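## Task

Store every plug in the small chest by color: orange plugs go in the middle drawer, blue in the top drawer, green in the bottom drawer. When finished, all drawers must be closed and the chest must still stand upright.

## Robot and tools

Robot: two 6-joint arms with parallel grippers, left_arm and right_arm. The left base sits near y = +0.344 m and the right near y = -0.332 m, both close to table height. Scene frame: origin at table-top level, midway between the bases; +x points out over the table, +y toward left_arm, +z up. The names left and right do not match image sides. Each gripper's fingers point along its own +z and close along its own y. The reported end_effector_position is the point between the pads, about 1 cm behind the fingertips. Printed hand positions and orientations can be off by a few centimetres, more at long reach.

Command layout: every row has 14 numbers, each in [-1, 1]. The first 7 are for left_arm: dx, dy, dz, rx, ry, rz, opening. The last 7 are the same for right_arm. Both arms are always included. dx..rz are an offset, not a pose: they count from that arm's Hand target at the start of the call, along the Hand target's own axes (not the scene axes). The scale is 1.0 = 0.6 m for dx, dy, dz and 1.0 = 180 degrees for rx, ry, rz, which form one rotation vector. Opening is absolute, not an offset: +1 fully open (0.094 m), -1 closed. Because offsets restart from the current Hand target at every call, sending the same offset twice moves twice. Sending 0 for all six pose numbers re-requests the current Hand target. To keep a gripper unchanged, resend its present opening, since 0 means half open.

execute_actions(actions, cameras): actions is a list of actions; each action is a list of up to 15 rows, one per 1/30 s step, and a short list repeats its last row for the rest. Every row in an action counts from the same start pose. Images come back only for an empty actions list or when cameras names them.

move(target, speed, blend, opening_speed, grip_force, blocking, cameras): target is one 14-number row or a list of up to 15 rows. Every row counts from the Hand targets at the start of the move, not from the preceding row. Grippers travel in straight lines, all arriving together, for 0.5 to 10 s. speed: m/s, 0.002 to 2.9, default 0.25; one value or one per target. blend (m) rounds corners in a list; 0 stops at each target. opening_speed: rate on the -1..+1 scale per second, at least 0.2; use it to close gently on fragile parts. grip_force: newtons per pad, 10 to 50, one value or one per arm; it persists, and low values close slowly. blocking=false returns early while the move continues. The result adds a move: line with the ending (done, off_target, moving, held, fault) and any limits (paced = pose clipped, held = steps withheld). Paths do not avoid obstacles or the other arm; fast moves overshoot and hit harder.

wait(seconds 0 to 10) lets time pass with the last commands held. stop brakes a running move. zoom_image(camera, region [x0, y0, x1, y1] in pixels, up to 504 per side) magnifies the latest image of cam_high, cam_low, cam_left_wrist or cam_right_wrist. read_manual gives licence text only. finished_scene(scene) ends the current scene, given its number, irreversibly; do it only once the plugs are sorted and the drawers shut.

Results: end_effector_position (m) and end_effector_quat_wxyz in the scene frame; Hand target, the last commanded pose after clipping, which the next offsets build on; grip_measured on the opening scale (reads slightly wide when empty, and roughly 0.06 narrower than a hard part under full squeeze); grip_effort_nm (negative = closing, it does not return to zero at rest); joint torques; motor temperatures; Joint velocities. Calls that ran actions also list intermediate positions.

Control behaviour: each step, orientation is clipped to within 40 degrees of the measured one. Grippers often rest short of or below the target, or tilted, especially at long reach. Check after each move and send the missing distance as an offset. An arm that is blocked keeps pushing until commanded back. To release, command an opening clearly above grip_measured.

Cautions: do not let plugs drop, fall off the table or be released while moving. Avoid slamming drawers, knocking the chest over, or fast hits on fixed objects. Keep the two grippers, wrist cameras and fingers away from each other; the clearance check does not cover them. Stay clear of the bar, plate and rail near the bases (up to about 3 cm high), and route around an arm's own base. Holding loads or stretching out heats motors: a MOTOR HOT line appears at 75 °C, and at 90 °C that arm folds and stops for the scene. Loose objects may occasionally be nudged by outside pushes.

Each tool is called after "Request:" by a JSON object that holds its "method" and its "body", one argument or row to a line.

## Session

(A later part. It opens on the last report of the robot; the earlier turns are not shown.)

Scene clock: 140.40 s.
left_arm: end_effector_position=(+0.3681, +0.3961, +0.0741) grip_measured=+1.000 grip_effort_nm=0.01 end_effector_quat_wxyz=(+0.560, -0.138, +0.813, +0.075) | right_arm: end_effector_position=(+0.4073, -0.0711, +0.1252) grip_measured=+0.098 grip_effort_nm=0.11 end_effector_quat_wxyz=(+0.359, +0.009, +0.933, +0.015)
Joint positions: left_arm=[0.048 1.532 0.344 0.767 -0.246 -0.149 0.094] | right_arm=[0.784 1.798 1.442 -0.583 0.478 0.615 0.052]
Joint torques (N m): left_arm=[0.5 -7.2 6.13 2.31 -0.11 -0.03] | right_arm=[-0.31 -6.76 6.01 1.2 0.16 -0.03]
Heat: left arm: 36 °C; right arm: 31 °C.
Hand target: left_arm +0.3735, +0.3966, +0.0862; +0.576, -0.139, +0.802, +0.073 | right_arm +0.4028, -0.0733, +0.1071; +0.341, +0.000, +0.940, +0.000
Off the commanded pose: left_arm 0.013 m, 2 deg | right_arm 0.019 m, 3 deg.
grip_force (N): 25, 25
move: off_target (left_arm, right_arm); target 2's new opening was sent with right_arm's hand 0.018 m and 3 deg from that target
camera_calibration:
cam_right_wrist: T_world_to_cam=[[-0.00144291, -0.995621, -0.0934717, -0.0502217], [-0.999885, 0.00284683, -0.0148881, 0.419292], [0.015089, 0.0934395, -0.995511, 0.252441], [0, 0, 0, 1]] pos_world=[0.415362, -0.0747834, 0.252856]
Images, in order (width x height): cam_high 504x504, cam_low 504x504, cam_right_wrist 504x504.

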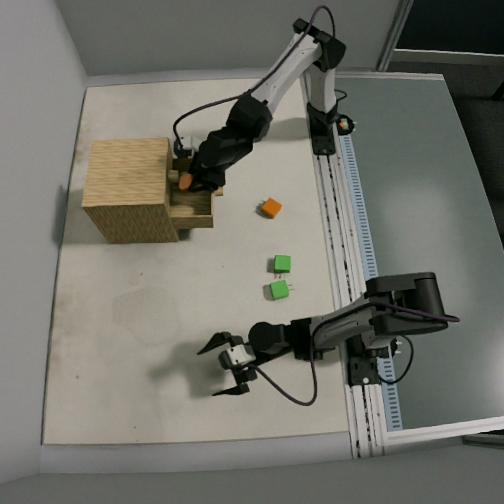

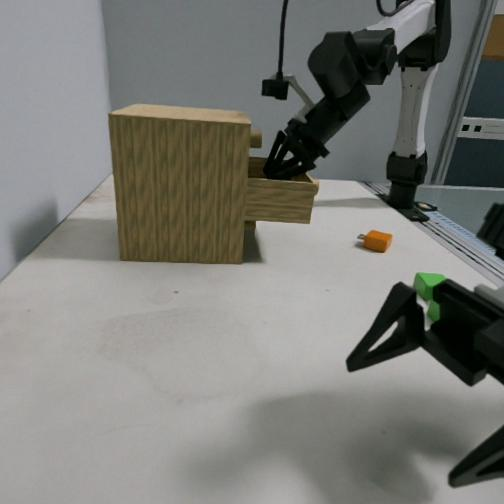

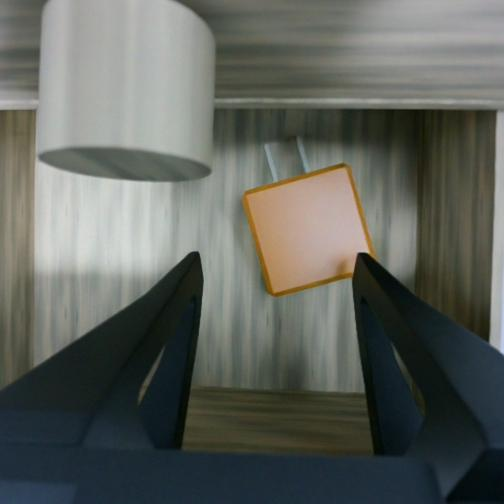

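Request:
{"method": "move", "body": {
  "target": [
    [0,0,0,0,0,0,1,-0.069,0,-0.16,0,0,0,0.1],
    [0,0,0,0,0,0,1,0.134,0.063,-0.315,0,0.08,0,0.1],
    [0,0,0,0,0,0,1,0.258,0.067,-0.223,0.084,0.212,0.232,0.6]
  ],
  "blend": [0.03,0.04,0],
  "speed": 0.3,
  "cameras": ["cam_right_wrist"]
}}

Scene clock: 145.10 s.
left_arm: end_effector_position=(+0.3681, +0.3961, +0.0741) grip_measured=+1.000 grip_effort_nm=0.01 end_effector_quat_wxyz=(+0.560, -0.138, +0.813, +0.075) | right_arm: end_effector_position=(+0.1987, -0.0351, +0.1155) grip_measured=+0.598 grip_effort_nm=0.10 end_effector_quat_wxyz=(+0.003, +0.366, +0.930, +0.002)
Joint positions: left_arm=[0.048 1.532 0.344 0.767 -0.246 -0.149 0.094] | right_arm=[1.058 1.844 1.683 -1.383 0.034 1.778 0.075]
Joint torques (N m): left_arm=[0.46 -7.27 6.28 2.32 -0.03 -0.01] | right_arm=[-0.46 -7.24 5.86 0.37 -0.04 0.09]
Heat: left arm: 36 °C; right arm: 31 °C.
Hand target: left_arm +0.3735, +0.3966, +0.0862; +0.576, -0.139, +0.802, +0.073 | right_arm +0.1981, -0.0332, +0.1103; -0.002, +0.371, +0.929, +0.000
Off the commanded pose: left_arm 0.013 m, 2 deg | right_arm 0.005 m, 1 deg.
grip_force (N): 25, 25
move: off_target (left_arm)
camera_calibration:
cam_right_wrist: T_world_to_cam=[[-0.707115, -0.705, -0.0544403, 0.130345], [-0.55747, 0.508464, 0.656271, 0.0628988], [-0.43499, 0.494408, -0.752559, 0.317988], [0, 0, 0, 1]] pos_world=[0.265555, -0.0973045, 0.205122]
Images, in order (width x height): cam_right_wrist 504x504.

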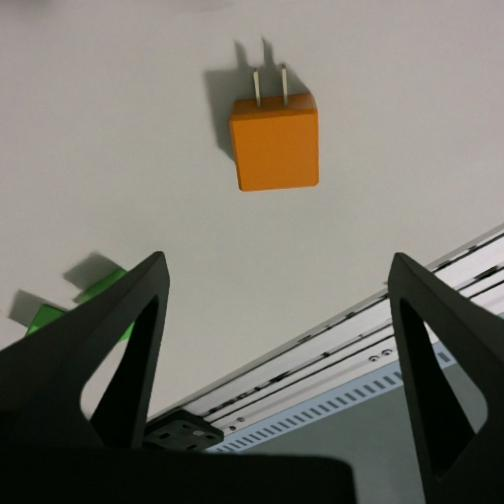

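Request:
{"method": "move", "body": {
  "target": [
    [0,0,0,0,0,0,1,0,0,0.159,0,0,0,0.6],
    [0,0,0,0,0,0,1,0,0,0.159,0,0,0,-0.4],
    [0,0,0,0,0,0,1,0,0,-0.17,0,0,0,-0.4],
    [0,0,0,0,0,0,1,-0.208,0.245,-0.191,-0.084,-0.212,-0.232,-0.4]
  ],
  "speed": [0.15,0.15,0.3,0.3],
  "opening_speed": 0.8,
  "cameras": ["cam_high","cam_low","cam_right_wrist"]
}}

Scene clock: 154.10 s.
left_arm: end_effector_position=(+0.3681, +0.3961, +0.0741) grip_measured=+1.000 grip_effort_nm=0.01 end_effector_quat_wxyz=(+0.560, -0.138, +0.813, +0.075) | right_arm: end_effector_position=(+0.3856, -0.0127, +0.2177) grip_measured=-0.095 grip_effort_nm=-0.56 end_effector_quat_wxyz=(+0.326, -0.004, +0.945, -0.003)
Joint positions: left_arm=[0.048 1.532 0.344 0.767 -0.246 -0.149 0.094] | right_arm=[0.921 2.055 2.225 -1.255 0.525 0.752 0.043]
Joint torques (N m): left_arm=[0.39 -7.2 6.09 2.31 -0.01 0.03] | right_arm=[-0.46 -10.86 6.46 1.32 0.41 -0.05]
Heat: left arm: 37 °C; right arm: 31 °C.
Hand target: left_arm +0.3735, +0.3966, +0.0862; +0.576, -0.139, +0.802, +0.073 | right_arm +0.3902, -0.0127, +0.2244; +0.341, +0.000, +0.940, +0.000
Off the commanded pose: left_arm 0.013 m, 2 deg | right_arm 0.008 m, 2 deg.
grip_force (N): 25, 25
move: off_target (left_arm)
camera_calibration:
cam_right_wrist: T_world_to_cam=[[0.00581423, -0.9987, -0.0506333, 0.0043436], [-0.998326, -0.00871096, 0.0571785, 0.382423], [-0.0575453, 0.0502161, -0.997079, 0.367176], [0, 0, 0, 1]] pos_world=[0.402887, -0.0107689, 0.344457]
Images, in order (width x height): cam_high 504x504, cam_low 504x504, cam_right_wrist 504x504.

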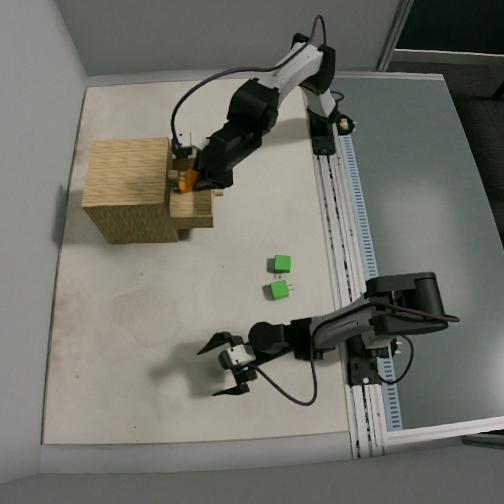

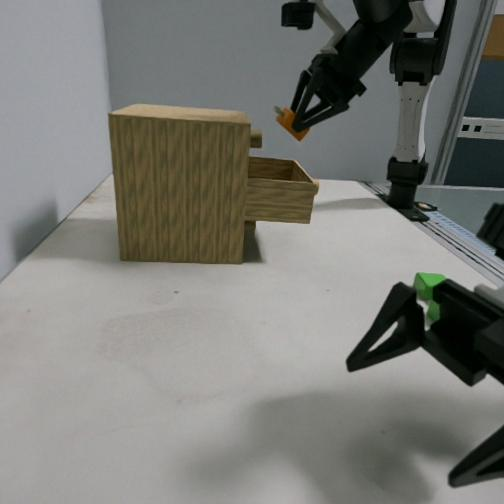

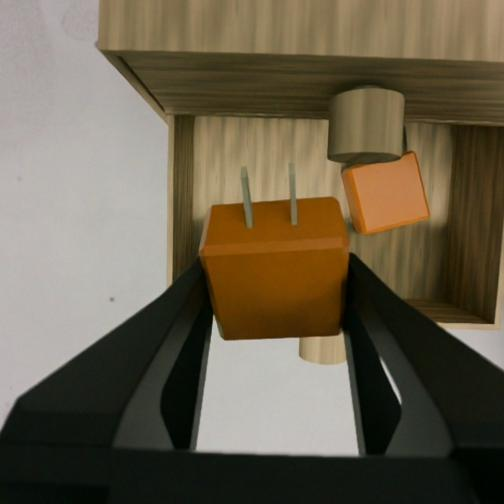

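Request:
{"method": "move", "body": {
  "target": [
    [0,0,0,0,0,0,1,0.121,0,0.17,0,0,0,-0.4],
    [0,0,0,0,0,0,1,0.121,0,0.17,0,0,0,0.1]
  ],
  "speed": 0.09,
  "opening_speed": 0.5,
  "cameras": ["cam_low","cam_right_wrist"]
}}

Scene clock: 158.13 s.
left_arm: end_effector_position=(+0.3681, +0.3961, +0.0741) grip_measured=+1.000 grip_effort_nm=0.01 end_effector_quat_wxyz=(+0.560, -0.138, +0.813, +0.075) | right_arm: end_effector_position=(+0.4140, -0.0063, +0.1237) grip_measured=+0.097 grip_effort_nm=0.14 end_effector_quat_wxyz=(+0.378, +0.013, +0.926, +0.015)
Joint positions: left_arm=[0.048 1.532 0.344 0.767 -0.246 -0.149 0.094] | right_arm=[0.894 1.993 1.682 -0.644 0.568 0.709 0.052]
Joint torques (N m): left_arm=[0.42 -7.43 6.39 2.26 -0.04 -0.05] | right_arm=[-0.29 -9.74 4.4 0.85 -0.11 0.11]
Heat: left arm: 37 °C; right arm: 32 °C.
Hand target: left_arm +0.3735, +0.3966, +0.0862; +0.576, -0.139, +0.802, +0.073 | right_arm +0.4000, -0.0127, +0.0995; +0.341, +0.000, +0.940, +0.000
Off the commanded pose: left_arm 0.013 m, 2 deg | right_arm 0.029 m, 5 deg.
grip_force (N): 25, 25
move: off_target (left_arm, right_arm); target 2's new opening was sent with right_arm's hand 0.026 m and 4 deg from that target
camera_calibration:
cam_right_wrist: T_world_to_cam=[[-0.00640852, -0.995219, -0.0974576, 0.016753], [-0.998465, 0.0117305, -0.0541338, 0.430149], [0.0550182, 0.096961, -0.993766, 0.228067], [0, 0, 0, 1]] pos_world=[0.417048, -0.0104866, 0.251564]
Images, in order (width x height): cam_low 504x504, cam_right_wrist 504x504.

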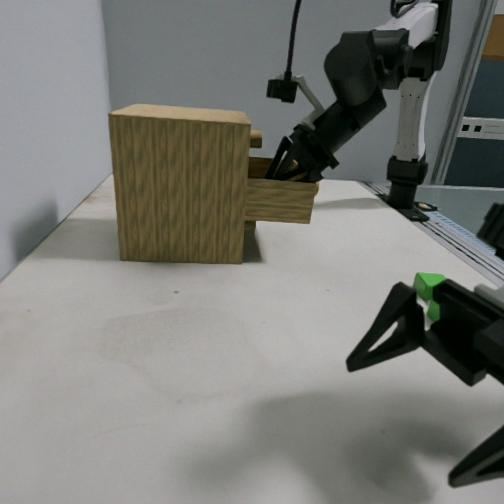

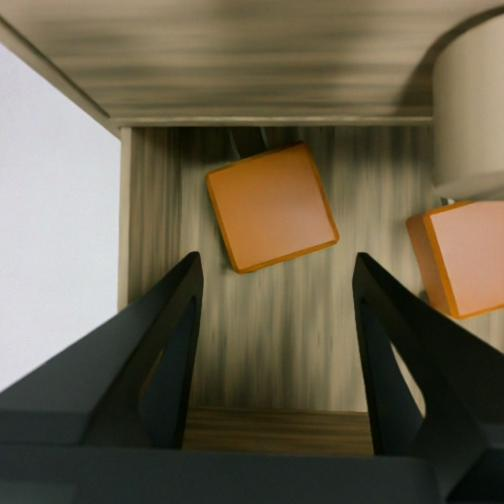

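Request:
{"method": "move", "body": {
  "target": [
    [0,0,0,0,0,0,1,-0.075,0,-0.17,0,0,0,0.1],
    [0,0,0,0,0,0,1,0.07,-0.05,-0.254,0,-0.083,0,0.1],
    [0,0,0,0,0,0,1,0.147,-0.062,-0.149,0,-0.167,0,-1]
  ],
  "blend": [0.03,0.03,0],
  "speed": 0.3,
  "cameras": ["cam_high","cam_low","cam_right_wrist"]
}}

Scene clock: 165.40 s.
left_arm: end_effector_position=(+0.3681, +0.3961, +0.0741) grip_measured=+1.000 grip_effort_nm=0.01 end_effector_quat_wxyz=(+0.560, -0.138, +0.813, +0.075) | right_arm: end_effector_position=(+0.2745, -0.0496, +0.1086) grip_measured=-0.990 grip_effort_nm=-0.49 end_effector_quat_wxyz=(+0.567, -0.006, +0.824, -0.003)
Joint positions: left_arm=[0.048 1.532 0.344 0.767 -0.246 -0.149 0.094] | right_arm=[1.268 1.612 0.823 -0.017 1.104 0.74 0]
Joint torques (N m): left_arm=[0.43 -7.3 6.42 2.33 -0.03 -0.03] | right_arm=[-0.27 -6.58 6.05 1.47 0.45 -0.04]
Heat: left arm: 37 °C; right arm: 32 °C.
Hand target: left_arm +0.3735, +0.3966, +0.0862; +0.576, -0.139, +0.802, +0.073 | right_arm +0.2750, -0.0500, +0.1116; +0.573, +0.000, +0.819, +0.000
Off the commanded pose: left_arm 0.013 m, 2 deg | right_arm 0.003 m, 1 deg.
grip_force (N): 25, 25
move: off_target (left_arm)
camera_calibration:
cam_right_wrist: T_world_to_cam=[[0.038142, -0.998501, -0.0392632, -0.0473566], [-0.885094, -0.015519, -0.465154, 0.302649], [0.463848, 0.0524935, -0.884358, 0.098658], [0, 0, 0, 1]] pos_world=[0.223917, -0.0477677, 0.226168]
Images, in order (width x height): cam_high 504x504, cam_low 504x504, cam_right_wrist 504x504.

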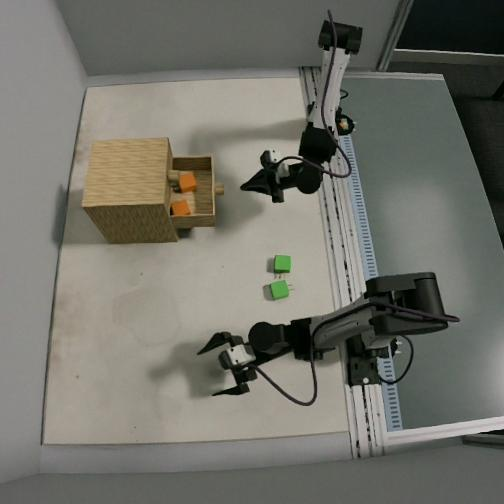

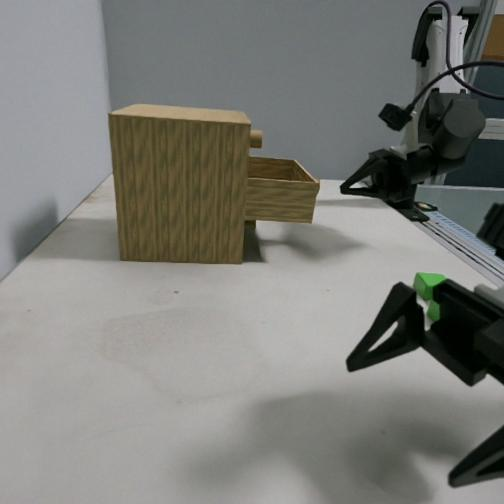

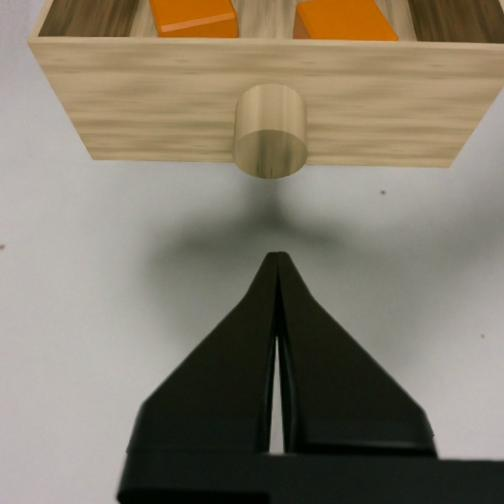

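Request:
{"method": "move", "body": {
  "target": [0,0,0,0,0,0,1,-0.09,0.005,0.246,0,0,0,-1],
  "speed": 0.06,
  "cameras": ["cam_high","cam_low","cam_right_wrist"]
}}

Scene clock: 168.87 s.
left_arm: end_effector_position=(+0.3681, +0.3961, +0.0741) grip_measured=+1.000 grip_effort_nm=0.01 end_effector_quat_wxyz=(+0.560, -0.138, +0.813, +0.075) | right_arm: end_effector_position=(+0.4238, -0.0683, +0.1023) grip_measured=-0.990 grip_effort_nm=-0.51 end_effector_quat_wxyz=(+0.563, +0.004, +0.825, -0.038)
Joint positions: left_arm=[0.048 1.532 0.344 0.767 -0.246 -0.149 0.094] | right_arm=[0.867 1.855 1.034 0.305 0.839 0.345 0]
Joint torques (N m): left_arm=[0.62 -7.08 6.26 2.36 0 0] | right_arm=[0.12 -7.08 10.24 1.99 -0.3 -0.07]
Heat: left arm: 37 °C; right arm: 32 °C.
Hand target: left_arm +0.3735, +0.3966, +0.0862; +0.576, -0.139, +0.802, +0.073 | right_arm +0.4322, -0.0471, +0.1116; +0.573, +0.000, +0.819, +0.000
Off the commanded pose: left_arm 0.013 m, 2 deg | right_arm 0.025 m, 5 deg.
grip_force (N): 25, 25
move: off_target (left_arm, right_arm)
camera_calibration:
cam_right_wrist: T_world_to_cam=[[-0.0193949, -0.999795, 0.00573509, -0.0524444], [-0.887994, 0.0145896, -0.459624, 0.434377], [0.459446, -0.0140071, -0.888095, 0.0224497], [0, 0, 0, 1]] pos_world=[0.374393, -0.0584566, 0.219888]
Images, in order (width x height): cam_high 504x504, cam_low 504x504, cam_right_wrist 504x504.

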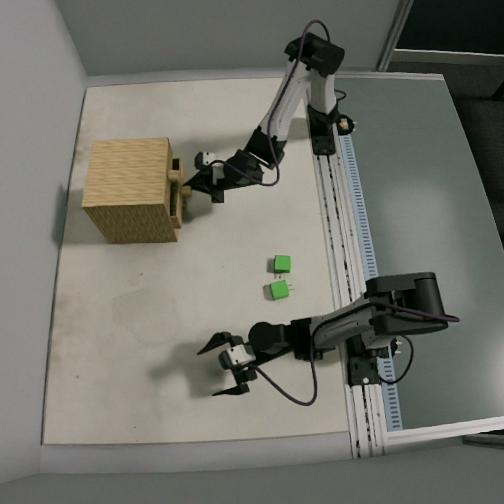

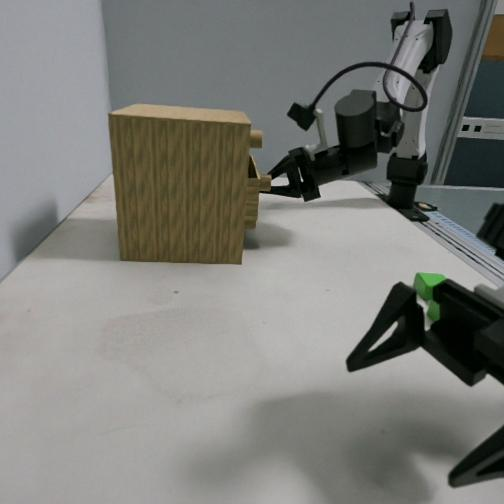

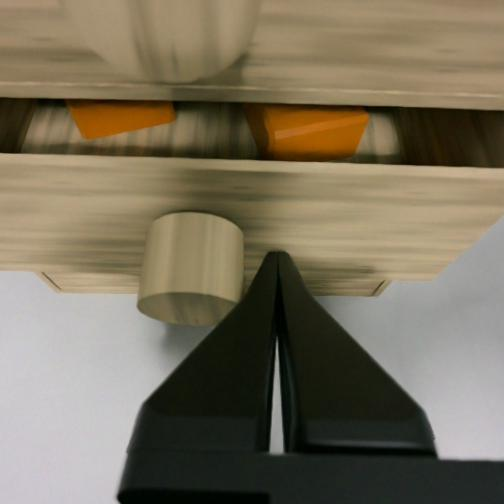

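Request:
{"method": "move", "body": {
  "target": [
    [0,0,0,0,0,0,1,0.034,0,-0.094,0,0,0,-1],
    [0,0,0,0,0,0,1,0.034,0.005,-0.096,0,0,0,0.2],
    [0,0,0,0,0,0,1,0.014,0.005,-0.02,0,0,0,0.2]
  ],
  "speed": 0.08,
  "cameras": ["cam_low","cam_right_wrist"]
}}

Scene clock: 173.10 s.
left_arm: end_effector_position=(+0.3681, +0.3961, +0.0741) grip_measured=+1.000 grip_effort_nm=0.01 end_effector_quat_wxyz=(+0.560, -0.138, +0.813, +0.075) | right_arm: end_effector_position=(+0.4112, -0.0536, +0.1003) grip_measured=+0.198 grip_effort_nm=0.10 end_effector_quat_wxyz=(+0.565, -0.005, +0.825, -0.016)
Joint positions: left_arm=[0.048 1.532 0.344 0.767 -0.246 -0.149 0.094] | right_arm=[0.906 1.849 1.012 0.328 0.83 0.362 0.056]
Joint torques (N m): left_arm=[0.36 -7.27 6.38 2.36 -0.03 -0.01] | right_arm=[-0.4 -7.31 9.44 1.84 0.06 -0.04]
Heat: left arm: 37 °C; right arm: 32 °C.
Hand target: left_arm +0.3735, +0.3966, +0.0862; +0.576, -0.139, +0.802, +0.073 | right_arm +0.4181, -0.0440, +0.1080; +0.573, +0.000, +0.819, +0.000
Off the commanded pose: left_arm 0.013 m, 2 deg | right_arm 0.014 m, 2 deg.
grip_force (N): 25, 25
move: off_target (left_arm, right_arm); target 2's new opening was sent with right_arm's hand 0.021 m and 3 deg from that target
camera_calibration:
cam_right_wrist: T_world_to_cam=[[0.0203885, -0.99959, -0.0200836, -0.0516314], [-0.887413, -0.00884033, -0.460891, 0.420665], [0.460524, 0.0272193, -0.88723, 0.0283278], [0, 0, 0, 1]] pos_world=[0.36131, -0.0486625, 0.217977]
Images, in order (width x height): cam_low 504x504, cam_right_wrist 504x504.

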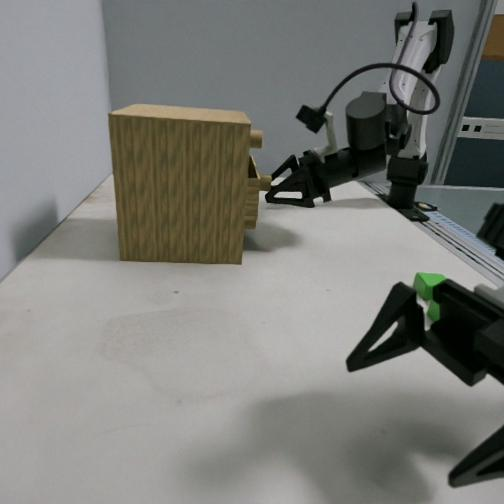

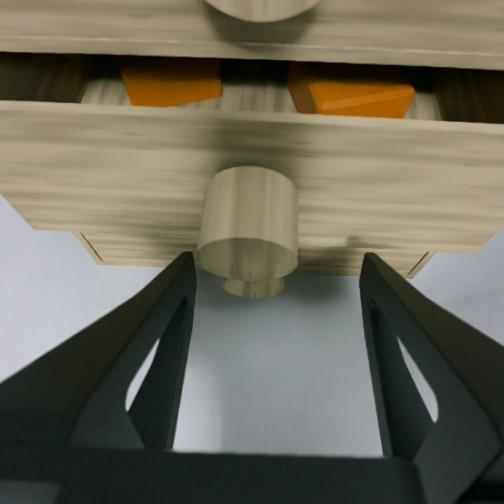

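Request:
{"method": "move", "body": {
  "target": [
    [0,0,0,0,0,0,1,0.006,0.014,-0.015,0,0,0,0.2],
    [0,0,0,0,0,0,1,-0.0125,0.014,0.0345,0,0,0,0.2],
    [0,0,0,0,0,0,1,-0.0125,0.014,0.0345,0,0,0,-0.6],
    [0,0,0,0,0,0,1,-0.0285,0.014,0.078,0,0,0,-0.6]
  ],
  "speed": 0.06,
  "opening_speed": 0.8,
  "grip_force": 50,
  "cameras": ["cam_high","cam_low","cam_right_wrist"]
}}

Scene clock: 177.73 s.
left_arm: end_effector_position=(+0.3681, +0.3961, +0.0741) grip_measured=+1.000 grip_effort_nm=0.01 end_effector_quat_wxyz=(+0.560, -0.138, +0.813, +0.075) | right_arm: end_effector_position=(+0.4537, -0.0450, +0.1024) grip_measured=-0.430 grip_effort_nm=-1.02 end_effector_quat_wxyz=(+0.567, +0.003, +0.823, -0.019)
Joint positions: left_arm=[0.048 1.532 0.344 0.767 -0.246 -0.149 0.094] | right_arm=[0.843 1.964 1.175 0.312 0.79 0.327 0.027]
Joint torques (N m): left_arm=[0.66 -7.25 6.24 2.32 -0.01 0.05] | right_arm=[-1.73 -7.49 10.84 1.87 -0.26 -0.18]
Heat: left arm: 37 °C; right arm: 32 °C.
Hand target: left_arm +0.3735, +0.3966, +0.0862; +0.576, -0.139, +0.802, +0.073 | right_arm +0.4679, -0.0357, +0.1080; +0.573, +0.000, +0.819, +0.000
Off the commanded pose: left_arm 0.013 m, 2 deg | right_arm 0.018 m, 2 deg.
move: off_target (left_arm, right_arm); target 3's new opening was sent with right_arm's hand 0.012 m and 2 deg from that target
camera_calibration:
cam_right_wrist: T_world_to_cam=[[0.00404931, -0.999731, -0.0228215, -0.0362713], [-0.884271, 0.00707701, -0.46692, 0.459349], [0.466956, 0.0220711, -0.884005, 0.0069287], [0, 0, 0, 1]] pos_world=[0.4031, -0.0396653, 0.219776]
Images, in order (width x height): cam_high 504x504, cam_low 504x504, cam_right_wrist 504x504.

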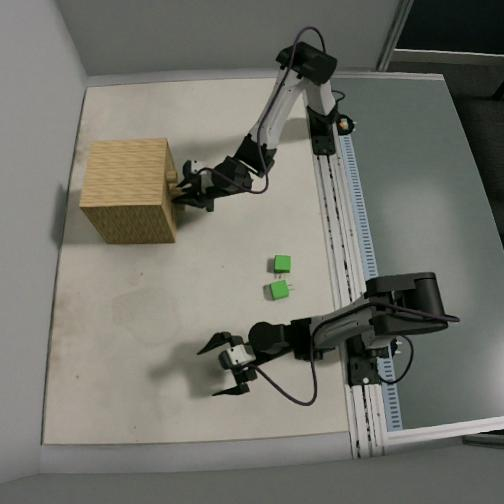

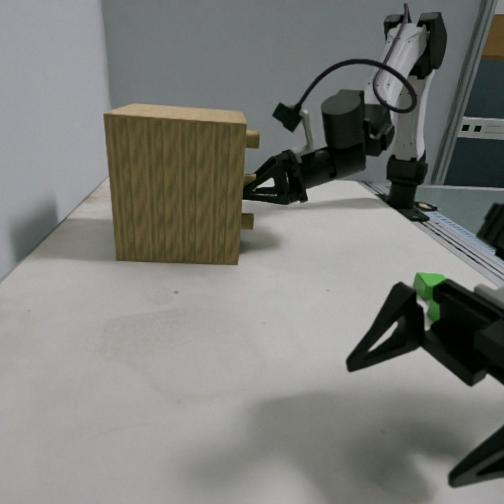

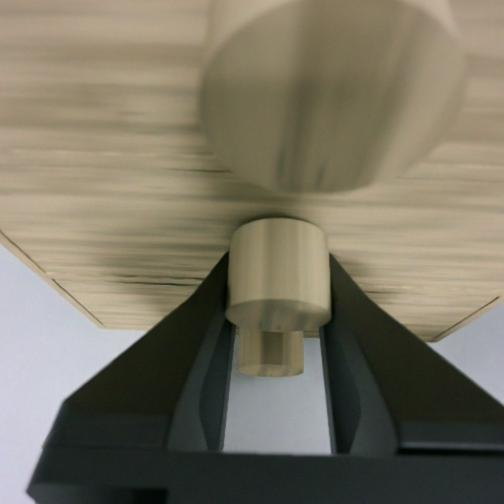

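Request:
{"method": "move", "body": {
  "target": [
    [0,0,0,0,0,0,1,0,0,0,0,0,0,-0.6],
    [0,0,0,0,0,0,1,0,0,0,0,0,0,0.2],
    [0,0,0,0,0,0,1,0.0456,0,-0.125,0,0,0,0.2],
    [0,0,0,0,0,0,1,0.143,-0.01,-0.09,0,0,0,0.2]
  ],
  "speed": 0.15,
  "cameras": ["cam_high","cam_low","cam_right_wrist"]
}}

Scene clock: 182.37 s.
left_arm: end_effector_position=(+0.3681, +0.3961, +0.0741) grip_measured=+1.000 grip_effort_nm=0.01 end_effector_quat_wxyz=(+0.560, -0.138, +0.813, +0.075) | right_arm: end_effector_position=(+0.3861, -0.0415, +0.0473) grip_measured=+0.198 grip_effort_nm=0.10 end_effector_quat_wxyz=(+0.570, -0.004, +0.822, -0.002)
Joint positions: left_arm=[0.048 1.532 0.344 0.767 -0.246 -0.149 0.094] | right_arm=[0.972 1.973 0.902 0.554 0.872 0.406 0.056]
Joint torques (N m): left_arm=[0.61 -7.5 6.35 2.33 -0.06 0.05] | right_arm=[-0.53 -7.73 5.67 1.8 0.21 -0.02]
Heat: left arm: 37 °C; right arm: 32 °C.
Hand target: left_arm +0.3735, +0.3966, +0.0862; +0.576, -0.139, +0.802, +0.073 | right_arm +0.3876, -0.0416, +0.0458; +0.573, +0.000, +0.819, +0.000
Off the commanded pose: left_arm 0.013 m, 2 deg | right_arm 0.002 m, 1 deg.
move: off_target (left_arm); target 2's new opening was sent with right_arm's hand 0.018 m and 2 deg from that target
camera_calibration:
cam_right_wrist: T_world_to_cam=[[0.0359535, -0.998392, -0.0438306, -0.0449262], [-0.881577, -0.0110293, -0.471912, 0.372293], [0.47067, 0.055607, -0.880556, -0.0103953], [0, 0, 0, 1]] pos_world=[0.334713, -0.0401697, 0.164567]
Images, in order (width x height): cam_high 504x504, cam_low 504x504, cam_right_wrist 504x504.

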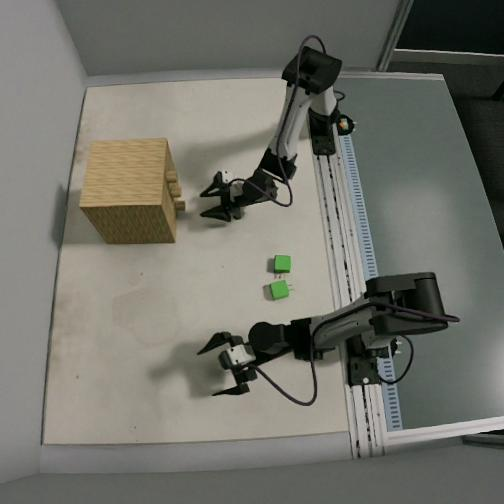

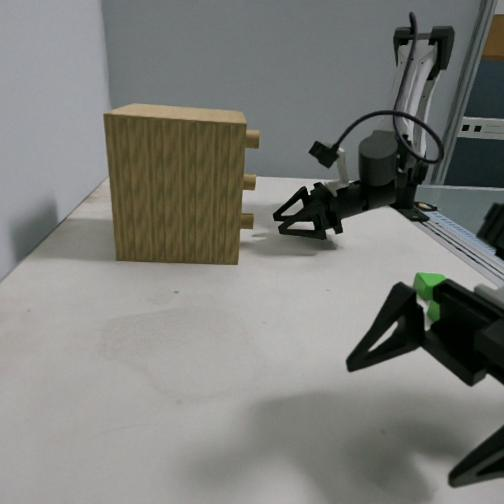

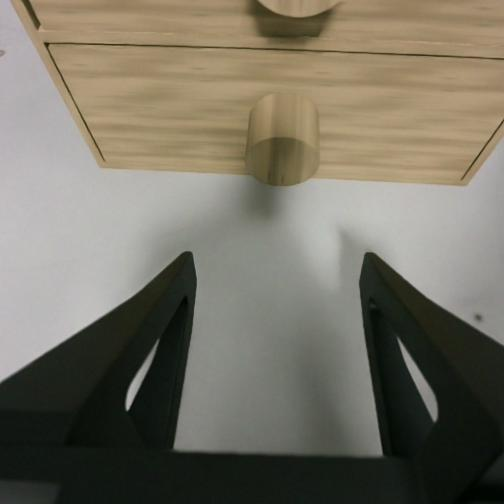

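Request:
{"method": "move", "body": {
  "target": [
    [0,0,0,0,0,0,1,-0.043,0.003,0.119,0,0,0,0.2],
    [0,0,0,0,0,0,1,-0.043,0.003,0.119,0,0,0,-0.6],
    [0,0,0,0,0,0,1,0.0225,0.003,-0.061,0,0,0,-0.6]
  ],
  "speed": [0.1,0.1,0.06],
  "opening_speed": 0.8,
  "cameras": ["cam_high","cam_low","cam_right_wrist"]
}}

Scene clock: 188.13 s.
left_arm: end_effector_position=(+0.3681, +0.3961, +0.0741) grip_measured=+1.000 grip_effort_nm=0.01 end_effector_quat_wxyz=(+0.560, -0.138, +0.813, +0.075) | right_arm: end_effector_position=(+0.3543, -0.0404, +0.0357) grip_measured=-0.418 grip_effort_nm=-1.03 end_effector_quat_wxyz=(+0.573, -0.005, +0.820, -0.010)
Joint positions: left_arm=[0.048 1.532 0.344 0.767 -0.246 -0.149 0.094] | right_arm=[1.053 1.971 0.835 0.568 0.955 0.463 0.027]
Joint torques (N m): left_arm=[0.32 -7.62 6.28 2.28 -0.08 0.01] | right_arm=[0.68 -11.97 4.45 1.27 0.24 0.19]
Motor temperatures (°C): left_arm=[18 27 27 38 19 21 20] | right_arm=[19 33 31 26 16 20 20]
Heat: left arm: 38 °C; right arm: 33 °C.
Hand target: left_arm +0.3735, +0.3966, +0.0862; +0.576, -0.139, +0.802, +0.073 | right_arm +0.3486, -0.0399, +0.0457; +0.573, +0.000, +0.819, +0.000
Off the commanded pose: left_arm 0.013 m, 2 deg | right_arm 0.011 m, 1 deg.
move: off_target (left_arm, right_arm); target 2's new opening was sent with right_arm's hand 0.013 m and 2 deg from that target
camera_calibration:
cam_right_wrist: T_world_to_cam=[[0.0282329, -0.999152, -0.0299627, -0.0410918], [-0.87828, -0.0104821, -0.478031, 0.33788], [0.477312, 0.0398119, -0.877832, -0.00878515], [0, 0, 0, 1]] pos_world=[0.302107, -0.0371656, 0.152574]
Images, in order (width x height): cam_high 504x504, cam_low 504x504, cam_right_wrist 504x504.

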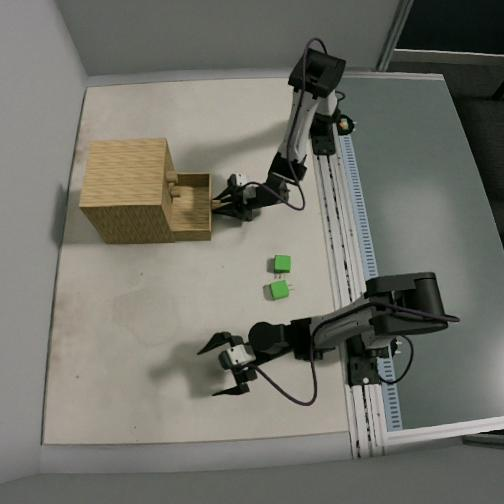

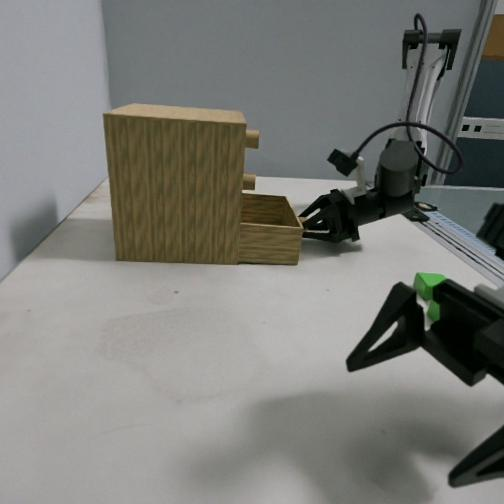

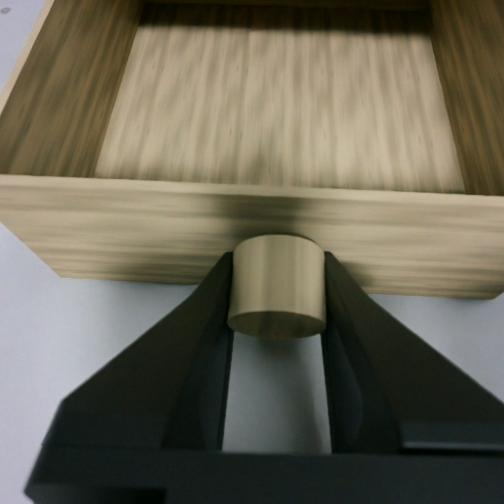

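Request:
{"method": "move", "body": {
  "target": [
    [0,0,0,0,0,0,1,0,0,0,0,0,0,0.2],
    [0,0,0,0,0,0,1,0.034,0,-0.094,0,0,0,0.2],
    [0,0,0,0,0,0,1,-0.139,0.15,-0.228,0,0.167,0,0.2],
    [0,0,0,0,0,0,1,-0.0215,0.287,-0.302,-0.302,0.302,-0.431,0.6]
  ],
  "speed": [0.1,0.15,0.35,0.4],
  "blend": [0,0,0.04,0],
  "grip_force": 25,
  "cameras": ["cam_high","cam_right_wrist"]
}}

Scene clock: 196.27 s.
left_arm: end_effector_position=(+0.3681, +0.3961, +0.0741) grip_measured=+1.000 grip_effort_nm=0.01 end_effector_quat_wxyz=(+0.560, -0.138, +0.813, +0.075) | right_arm: end_effector_position=(+0.1868, +0.1273, +0.1207) grip_measured=+0.598 grip_effort_nm=0.10 end_effector_quat_wxyz=(-0.075, +0.700, -0.710, -0.027)
Joint positions: left_arm=[0.048 1.532 0.344 0.767 -0.246 -0.149 0.094] | right_arm=[1.256 2.401 2.559 -1.555 0.048 -0.338 0.075]
Joint torques (N m): left_arm=[0.34 -7.24 6.27 2.37 -0.05 0.04] | right_arm=[0.09 -10.54 8.92 0.56 -0.16 -0.07]
Heat: left arm: 38 °C; right arm: 34 °C.
Hand target: left_arm +0.3735, +0.3966, +0.0862; +0.576, -0.139, +0.802, +0.073 | right_arm +0.1829, +0.1324, +0.1199; +0.001, +0.707, -0.707, +0.000
Off the commanded pose: left_arm 0.013 m, 2 deg | right_arm 0.007 m, 9 deg.
joint sent to its limit (right arm) — joint 4 (wrist pitch), lower limit. The joint targets are off in orientation, not in position.
grip_force (N): 25, 25
move: off_target (left_arm, right_arm); target 4's new opening was sent with right_arm's hand 0.007 m and 9 deg from that target
camera_calibration:
cam_right_wrist: T_world_to_cam=[[0.998739, -0.0479688, 0.0148137, -0.173982], [-0.0483006, -0.837609, 0.544131, 0.0599978], [-0.0136932, -0.54416, -0.83887, 0.300379], [0, 0, 0, 1]] pos_world=[0.180773, 0.205363, 0.221909]
Images, in order (width x height): cam_high 504x504, cam_right_wrist 504x504.

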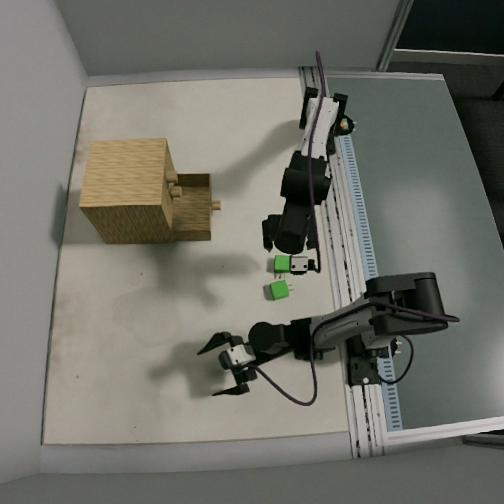

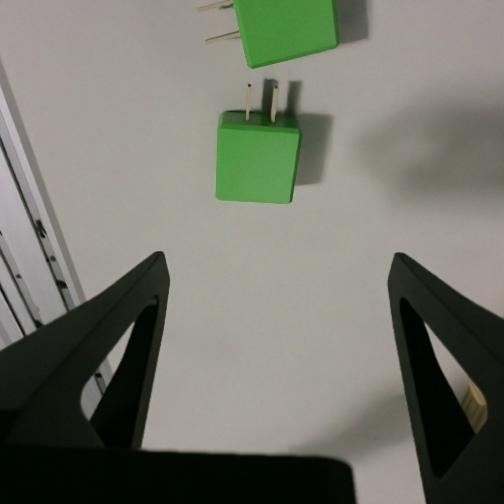

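Request:
{"method": "move", "body": {
  "target": [0,0,0,0,0,0,1,-0.008,0.002,0.18,0,0,0,0.6],
  "speed": 0.13,
  "cameras": ["cam_right_wrist"]
}}

Scene clock: 198.27 s.
left_arm: end_effector_position=(+0.3681, +0.3961, +0.0741) grip_measured=+1.000 grip_effort_nm=0.01 end_effector_quat_wxyz=(+0.560, -0.138, +0.813, +0.075) | right_arm: end_effector_position=(+0.1836, +0.1292, +0.0137) grip_measured=+0.598 grip_effort_nm=0.10 end_effector_quat_wxyz=(+0.005, +0.705, -0.709, +0.010)
Joint positions: left_arm=[0.048 1.532 0.344 0.767 -0.246 -0.149 0.094] | right_arm=[1.255 2.577 2.462 -1.459 0.045 -0.338 0.075]
Joint torques (N m): left_arm=[0.42 -7.1 6.24 2.35 -0.04 0.01] | right_arm=[0.02 -11.92 8.46 0.42 -0.15 -0.03]
Heat: left arm: 38 °C; right arm: 34 °C.
Hand target: left_arm +0.3735, +0.3966, +0.0862; +0.576, -0.139, +0.802, +0.073 | right_arm +0.1815, +0.1371, +0.0118; +0.001, +0.707, -0.707, +0.000
Off the commanded pose: left_arm 0.013 m, 2 deg | right_arm 0.008 m, 1 deg.
grip_force (N): 25, 25
move: off_target (left_arm)
camera_calibration:
cam_right_wrist: T_world_to_cam=[[0.998213, -0.0445917, -0.0397819, -0.168695], [-0.00595764, -0.736661, 0.676236, 0.0970296], [-0.0594603, -0.674791, -0.73561, 0.235511], [0, 0, 0, 1]] pos_world=[0.182975, 0.222876, 0.100919]
Images, in order (width x height): cam_right_wrist 504x504.

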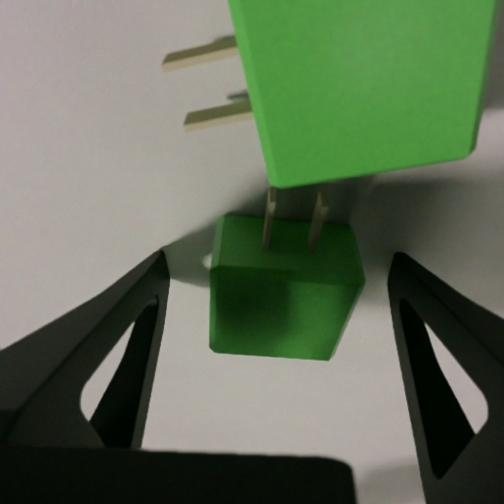

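Request:
{"method": "move", "body": {
  "target": [
    [0,0,0,0,0,0,1,-0.008,0,0,0,0,0,0.6],
    [0,0,0,0,0,0,1,-0.008,0,0,0,0,0,-0.4],
    [0,0,0,0,0,0,1,-0.008,0,-0.23,0,0,0,-0.4],
    [0,0,0,0,0,0,1,0.225,-0.356,-0.26,0.174,-0.174,0.478,-0.4]
  ],
  "speed": [0.1,0.1,0.25,0.35],
  "opening_speed": 0.8,
  "cameras": ["cam_high","cam_low","cam_right_wrist"]
}}

Scene clock: 208.07 s.
left_arm: end_effector_position=(+0.3681, +0.3961, +0.0741) grip_measured=+1.000 grip_effort_nm=0.01 end_effector_quat_wxyz=(+0.560, -0.138, +0.813, +0.075) | right_arm: end_effector_position=(+0.3893, -0.0024, +0.1525) grip_measured=-0.088 grip_effort_nm=-0.56 end_effector_quat_wxyz=(+0.323, -0.011, +0.946, -0.011)
Joint positions: left_arm=[0.048 1.532 0.344 0.767 -0.246 -0.149 0.094] | right_arm=[0.927 2.041 1.94 -1.001 0.53 0.746 0.043]
Joint torques (N m): left_arm=[0.55 -7.31 6.13 2.32 -0.07 0] | right_arm=[-0.16 -10.56 10.33 1.13 0.41 0.09]
Heat: left arm: 38 °C; right arm: 37 °C.
Hand target: left_arm +0.3735, +0.3966, +0.0862; +0.576, -0.139, +0.802, +0.073 | right_arm +0.3954, +0.0021, +0.1676; +0.341, +0.000, +0.940, +0.000
Off the commanded pose: left_arm 0.013 m, 2 deg | right_arm 0.017 m, 3 deg.
grip_force (N): 25, 25
move: off_target (left_arm, right_arm)
camera_calibration:
cam_right_wrist: T_world_to_cam=[[0.0138434, -0.999403, -0.031652, 0.00533357], [-0.997823, -0.0158492, 0.0640212, 0.388667], [-0.0644846, 0.0306968, -0.997446, 0.304656], [0, 0, 0, 1]] pos_world=[0.407392, 0.00213847, 0.279164]
Images, in order (width x height): cam_high 504x504, cam_low 504x504, cam_right_wrist 504x504.

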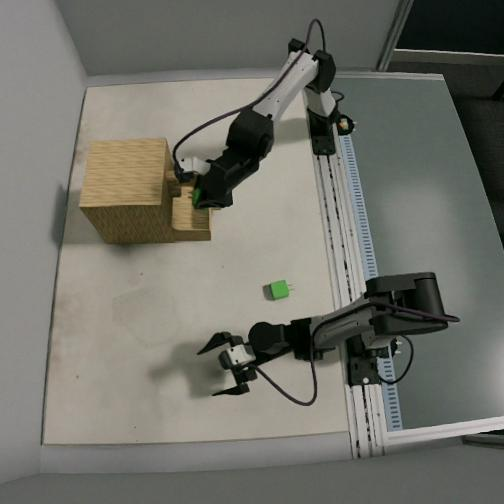

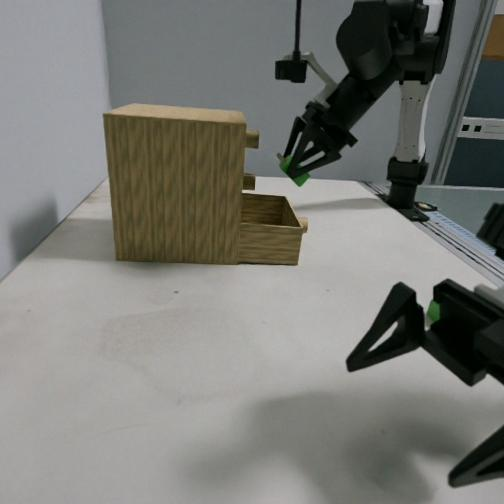

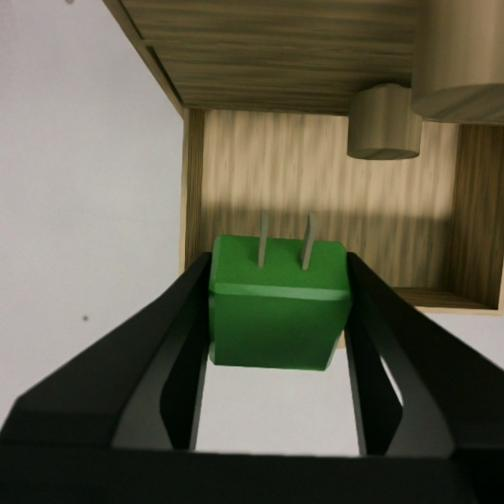

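Request:
{"method": "move", "body": {
  "target": [
    [0,0,0,0,0,0,1,-0.038,0.003,0.032,0,0,0,-0.4],
    [0,0,0,0,0,0,1,0.055,0.003,0.138,0,0,0,-0.4]
  ],
  "speed": 0.09,
  "cameras": ["cam_low","cam_right_wrist"]
}}

Scene clock: 211.63 s.
left_arm: end_effector_position=(+0.3681, +0.3961, +0.0741) grip_measured=+1.000 grip_effort_nm=0.01 end_effector_quat_wxyz=(+0.560, -0.138, +0.813, +0.075) | right_arm: end_effector_position=(+0.4203, -0.0004, +0.0807) grip_measured=-0.089 grip_effort_nm=-0.56 end_effector_quat_wxyz=(+0.335, +0.000, +0.942, -0.010)
Joint positions: left_arm=[0.048 1.532 0.344 0.767 -0.246 -0.149 0.094] | right_arm=[0.879 2.12 1.761 -0.699 0.529 0.709 0.043]
Joint torques (N m): left_arm=[0.35 -7.3 6.28 2.34 -0.06 -0.04] | right_arm=[-0.35 -11.23 7.15 1.37 0.18 -0.05]
Heat: left arm: 38 °C; right arm: 37 °C.
Hand target: left_arm +0.3735, +0.3966, +0.0862; +0.576, -0.139, +0.802, +0.073 | right_arm +0.4232, +0.0040, +0.0828; +0.341, +0.000, +0.940, +0.000
Off the commanded pose: left_arm 0.013 m, 2 deg | right_arm 0.006 m, 1 deg.
grip_force (N): 25, 25
move: off_target (left_arm)
camera_calibration:
cam_right_wrist: T_world_to_cam=[[-0.00544527, -0.999145, -0.0409824, 0.0135118], [-0.999297, 0.00391691, 0.0372815, 0.427014], [-0.0370891, 0.0411566, -0.998464, 0.223476], [0, 0, 0, 1]] pos_world=[0.435076, 0.0026302, 0.207767]
Images, in order (width x height): cam_low 504x504, cam_right_wrist 504x504.

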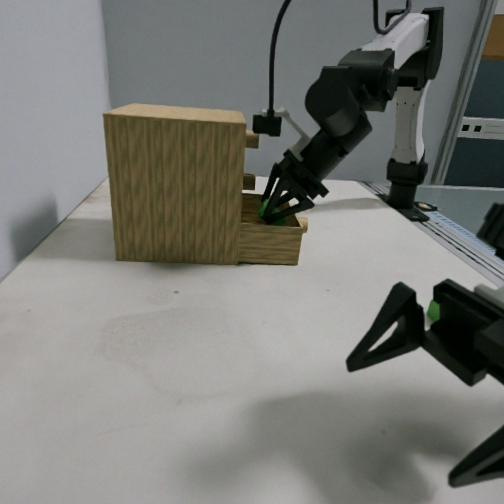

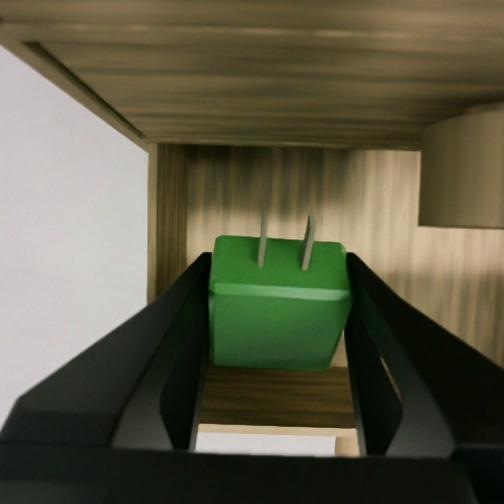

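Request:
{"method": "move", "body": {
  "target": [
    [0,0,0,0,0,0,1,0.0375,0,0.0447,0,0,0,-0.4],
    [0,0,0,0,0,0,1,0.0375,0,0.0447,0,0,0,0.1]
  ],
  "speed": 0.07,
  "opening_speed": 0.5,
  "cameras": ["cam_low","cam_right_wrist"]
}}

Scene clock: 214.33 s.
left_arm: end_effector_position=(+0.3681, +0.3961, +0.0741) grip_measured=+1.000 grip_effort_nm=0.01 end_effector_quat_wxyz=(+0.560, -0.138, +0.813, +0.075) | right_arm: end_effector_position=(+0.4225, +0.0018, +0.0583) grip_measured=+0.098 grip_effort_nm=0.11 end_effector_quat_wxyz=(+0.345, +0.004, +0.939, +0.000)
Joint positions: left_arm=[0.048 1.532 0.344 0.767 -0.246 -0.149 0.094] | right_arm=[0.877 2.129 1.67 -0.569 0.529 0.707 0.052]
Joint torques (N m): left_arm=[0.58 -7.28 6.11 2.28 -0.01 -0.02] | right_arm=[-0.38 -9.54 6.54 1.38 0.17 -0.05]
Heat: left arm: 38 °C; right arm: 37 °C.
Hand target: left_arm +0.3735, +0.3966, +0.0862; +0.576, -0.139, +0.802, +0.073 | right_arm +0.4231, +0.0041, +0.0479; +0.341, +0.000, +0.940, +0.000
Off the commanded pose: left_arm 0.013 m, 2 deg | right_arm 0.011 m, 1 deg.
grip_force (N): 25, 25
move: off_target (left_arm, right_arm)
camera_calibration:
cam_right_wrist: T_world_to_cam=[[-0.00471096, -0.997985, -0.0632815, 0.015717], [-0.99985, 0.00364434, 0.0169601, 0.431449], [-0.0166953, 0.0633519, -0.997852, 0.192398], [0, 0, 0, 1]] pos_world=[0.43467, 0.00192424, 0.185662]
Images, in order (width x height): cam_low 504x504, cam_right_wrist 504x504.

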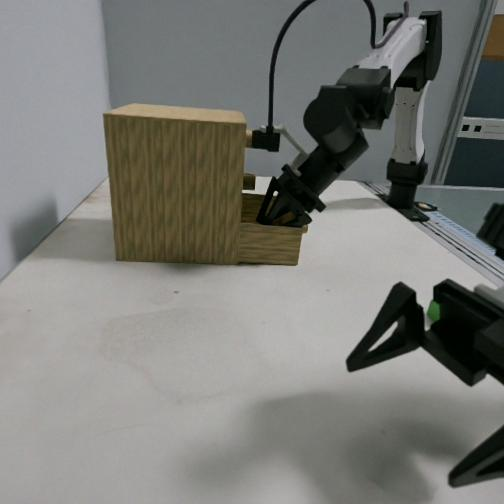

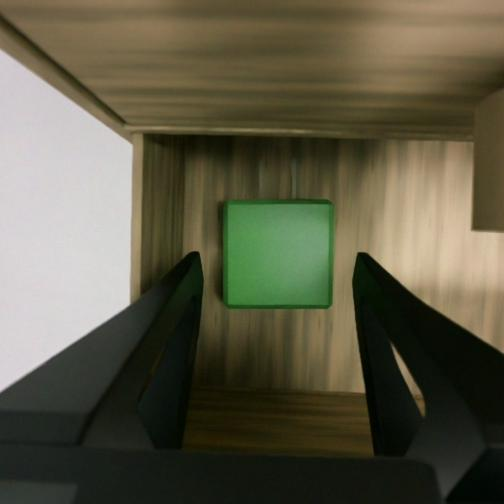

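Request:
{"method": "move", "body": {
  "target": [
    [0,0,0,0,0,0,1,-0.069,0,-0.16,0,0,0,0.1],
    [0,0,0,0,0,0,1,0.127,0.293,-0.3675,0,0.05,0,0.1],
    [0,0,0,0,0,0,1,0.197,0.33,-0.344,-0.012,0.1385,-0.0547,0.6]
  ],
  "blend": [0.02,0.03,0],
  "speed": 0.3,
  "cameras": ["cam_high","cam_right_wrist"]
}}

Scene clock: 219.13 s.
left_arm: end_effector_position=(+0.3681, +0.3961, +0.0741) grip_measured=+1.000 grip_effort_nm=0.01 end_effector_quat_wxyz=(+0.560, -0.138, +0.813, +0.075) | right_arm: end_effector_position=(+0.1998, +0.1942, +0.1302) grip_measured=+0.598 grip_effort_nm=0.10 end_effector_quat_wxyz=(+0.196, -0.103, +0.968, +0.121)
Joint positions: left_arm=[0.048 1.532 0.344 0.767 -0.246 -0.149 0.094] | right_arm=[1.356 2.575 2.839 -1.444 0.313 1.048 0.075]
Joint torques (N m): left_arm=[0.5 -7.3 6.02 2.33 -0.07 0.07] | right_arm=[-0.39 -11.62 8.76 1.1 0.07 -0.07]
Heat: left arm: 39 °C; right arm: 37 °C.
Hand target: left_arm +0.3735, +0.3966, +0.0862; +0.576, -0.139, +0.802, +0.073 | right_arm +0.2002, +0.2022, +0.1303; +0.129, -0.086, +0.988, -0.012
Off the commanded pose: left_arm 0.013 m, 2 deg | right_arm 0.008 m, 17 deg.
elbow stopped short (right arm): the move would have taken joint 3 (elbow) straighter than the controller allows.
grip_force (N): 25, 25
move: off_target (left_arm, right_arm); target 3's new opening was sent with right_arm's hand 0.008 m and 17 deg from that target
camera_calibration:
cam_right_wrist: T_world_to_cam=[[0.229583, -0.940728, -0.249643, 0.177518], [-0.910945, -0.298012, 0.285251, 0.212834], [-0.342741, 0.161922, -0.92537, 0.284836], [0, 0, 0, 1]] pos_world=[0.25075, 0.184302, 0.247183]
Images, in order (width x height): cam_high 504x504, cam_right_wrist 504x504.

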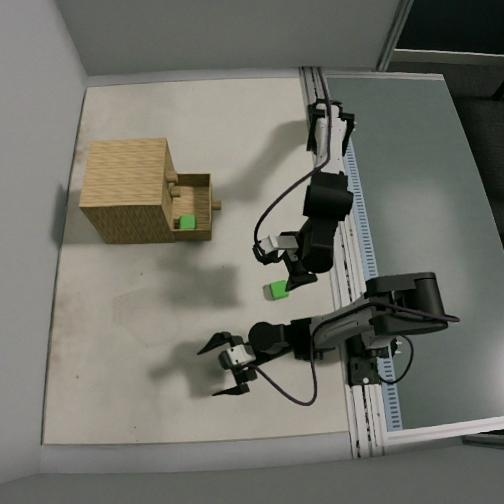

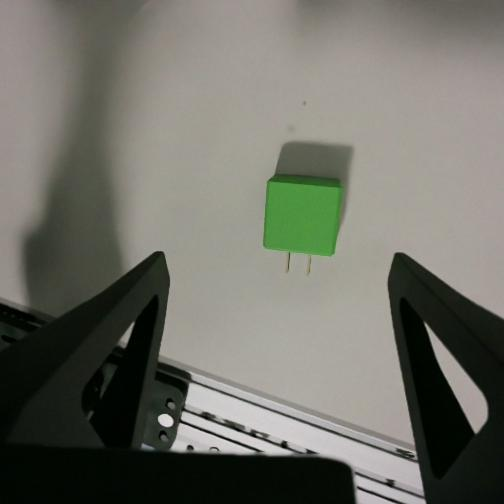

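Request:
{"method": "move", "body": {
  "target": [0,0,0,0,0,0,1,0.036,0.008,0.129,0,0,0,0.6],
  "speed": 0.15,
  "cameras": ["cam_right_wrist"]
}}

Scene clock: 221.40 s.
left_arm: end_effector_position=(+0.3681, +0.3961, +0.0741) grip_measured=+1.000 grip_effort_nm=0.01 end_effector_quat_wxyz=(+0.560, -0.138, +0.813, +0.075) | right_arm: end_effector_position=(+0.1987, +0.1946, +0.0507) grip_measured=+0.598 grip_effort_nm=0.10 end_effector_quat_wxyz=(+0.166, -0.103, +0.979, +0.059)
Joint positions: left_arm=[0.048 1.532 0.344 0.767 -0.246 -0.149 0.094] | right_arm=[1.35 2.722 2.839 -1.44 0.302 1.071 0.075]
Joint torques (N m): left_arm=[0.57 -7.15 6.26 2.28 -0.07 -0.01] | right_arm=[-0.34 -12.37 8.88 0.87 0.08 0.08]
Heat: left arm: 39 °C; right arm: 37 °C.
Hand target: left_arm +0.3735, +0.3966, +0.0862; +0.576, -0.139, +0.802, +0.073 | right_arm +0.1989, +0.2031, +0.0499; +0.130, -0.086, +0.988, -0.011
Off the commanded pose: left_arm 0.013 m, 2 deg | right_arm 0.009 m, 9 deg.
elbow stopped short (right arm): the move would have taken joint 3 (elbow) straighter than the controller allows.
grip_force (N): 25, 25
move: off_target (left_arm, right_arm)
camera_calibration:
cam_right_wrist: T_world_to_cam=[[0.201726, -0.969833, -0.13686, 0.16386], [-0.899763, -0.238702, 0.365304, 0.216668], [-0.386953, 0.04945, -0.920773, 0.24125], [0, 0, 0, 1]] pos_world=[0.255247, 0.198706, 0.165412]
Images, in order (width x height): cam_right_wrist 504x504.

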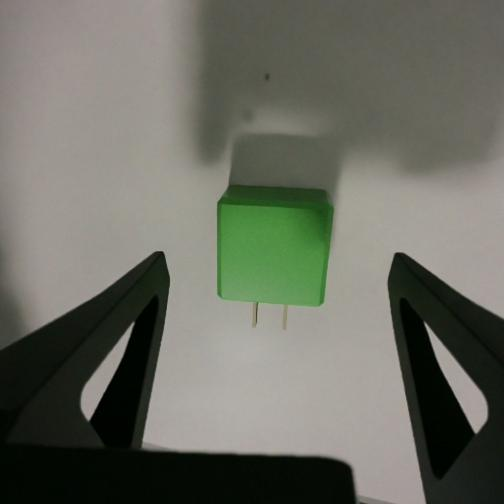

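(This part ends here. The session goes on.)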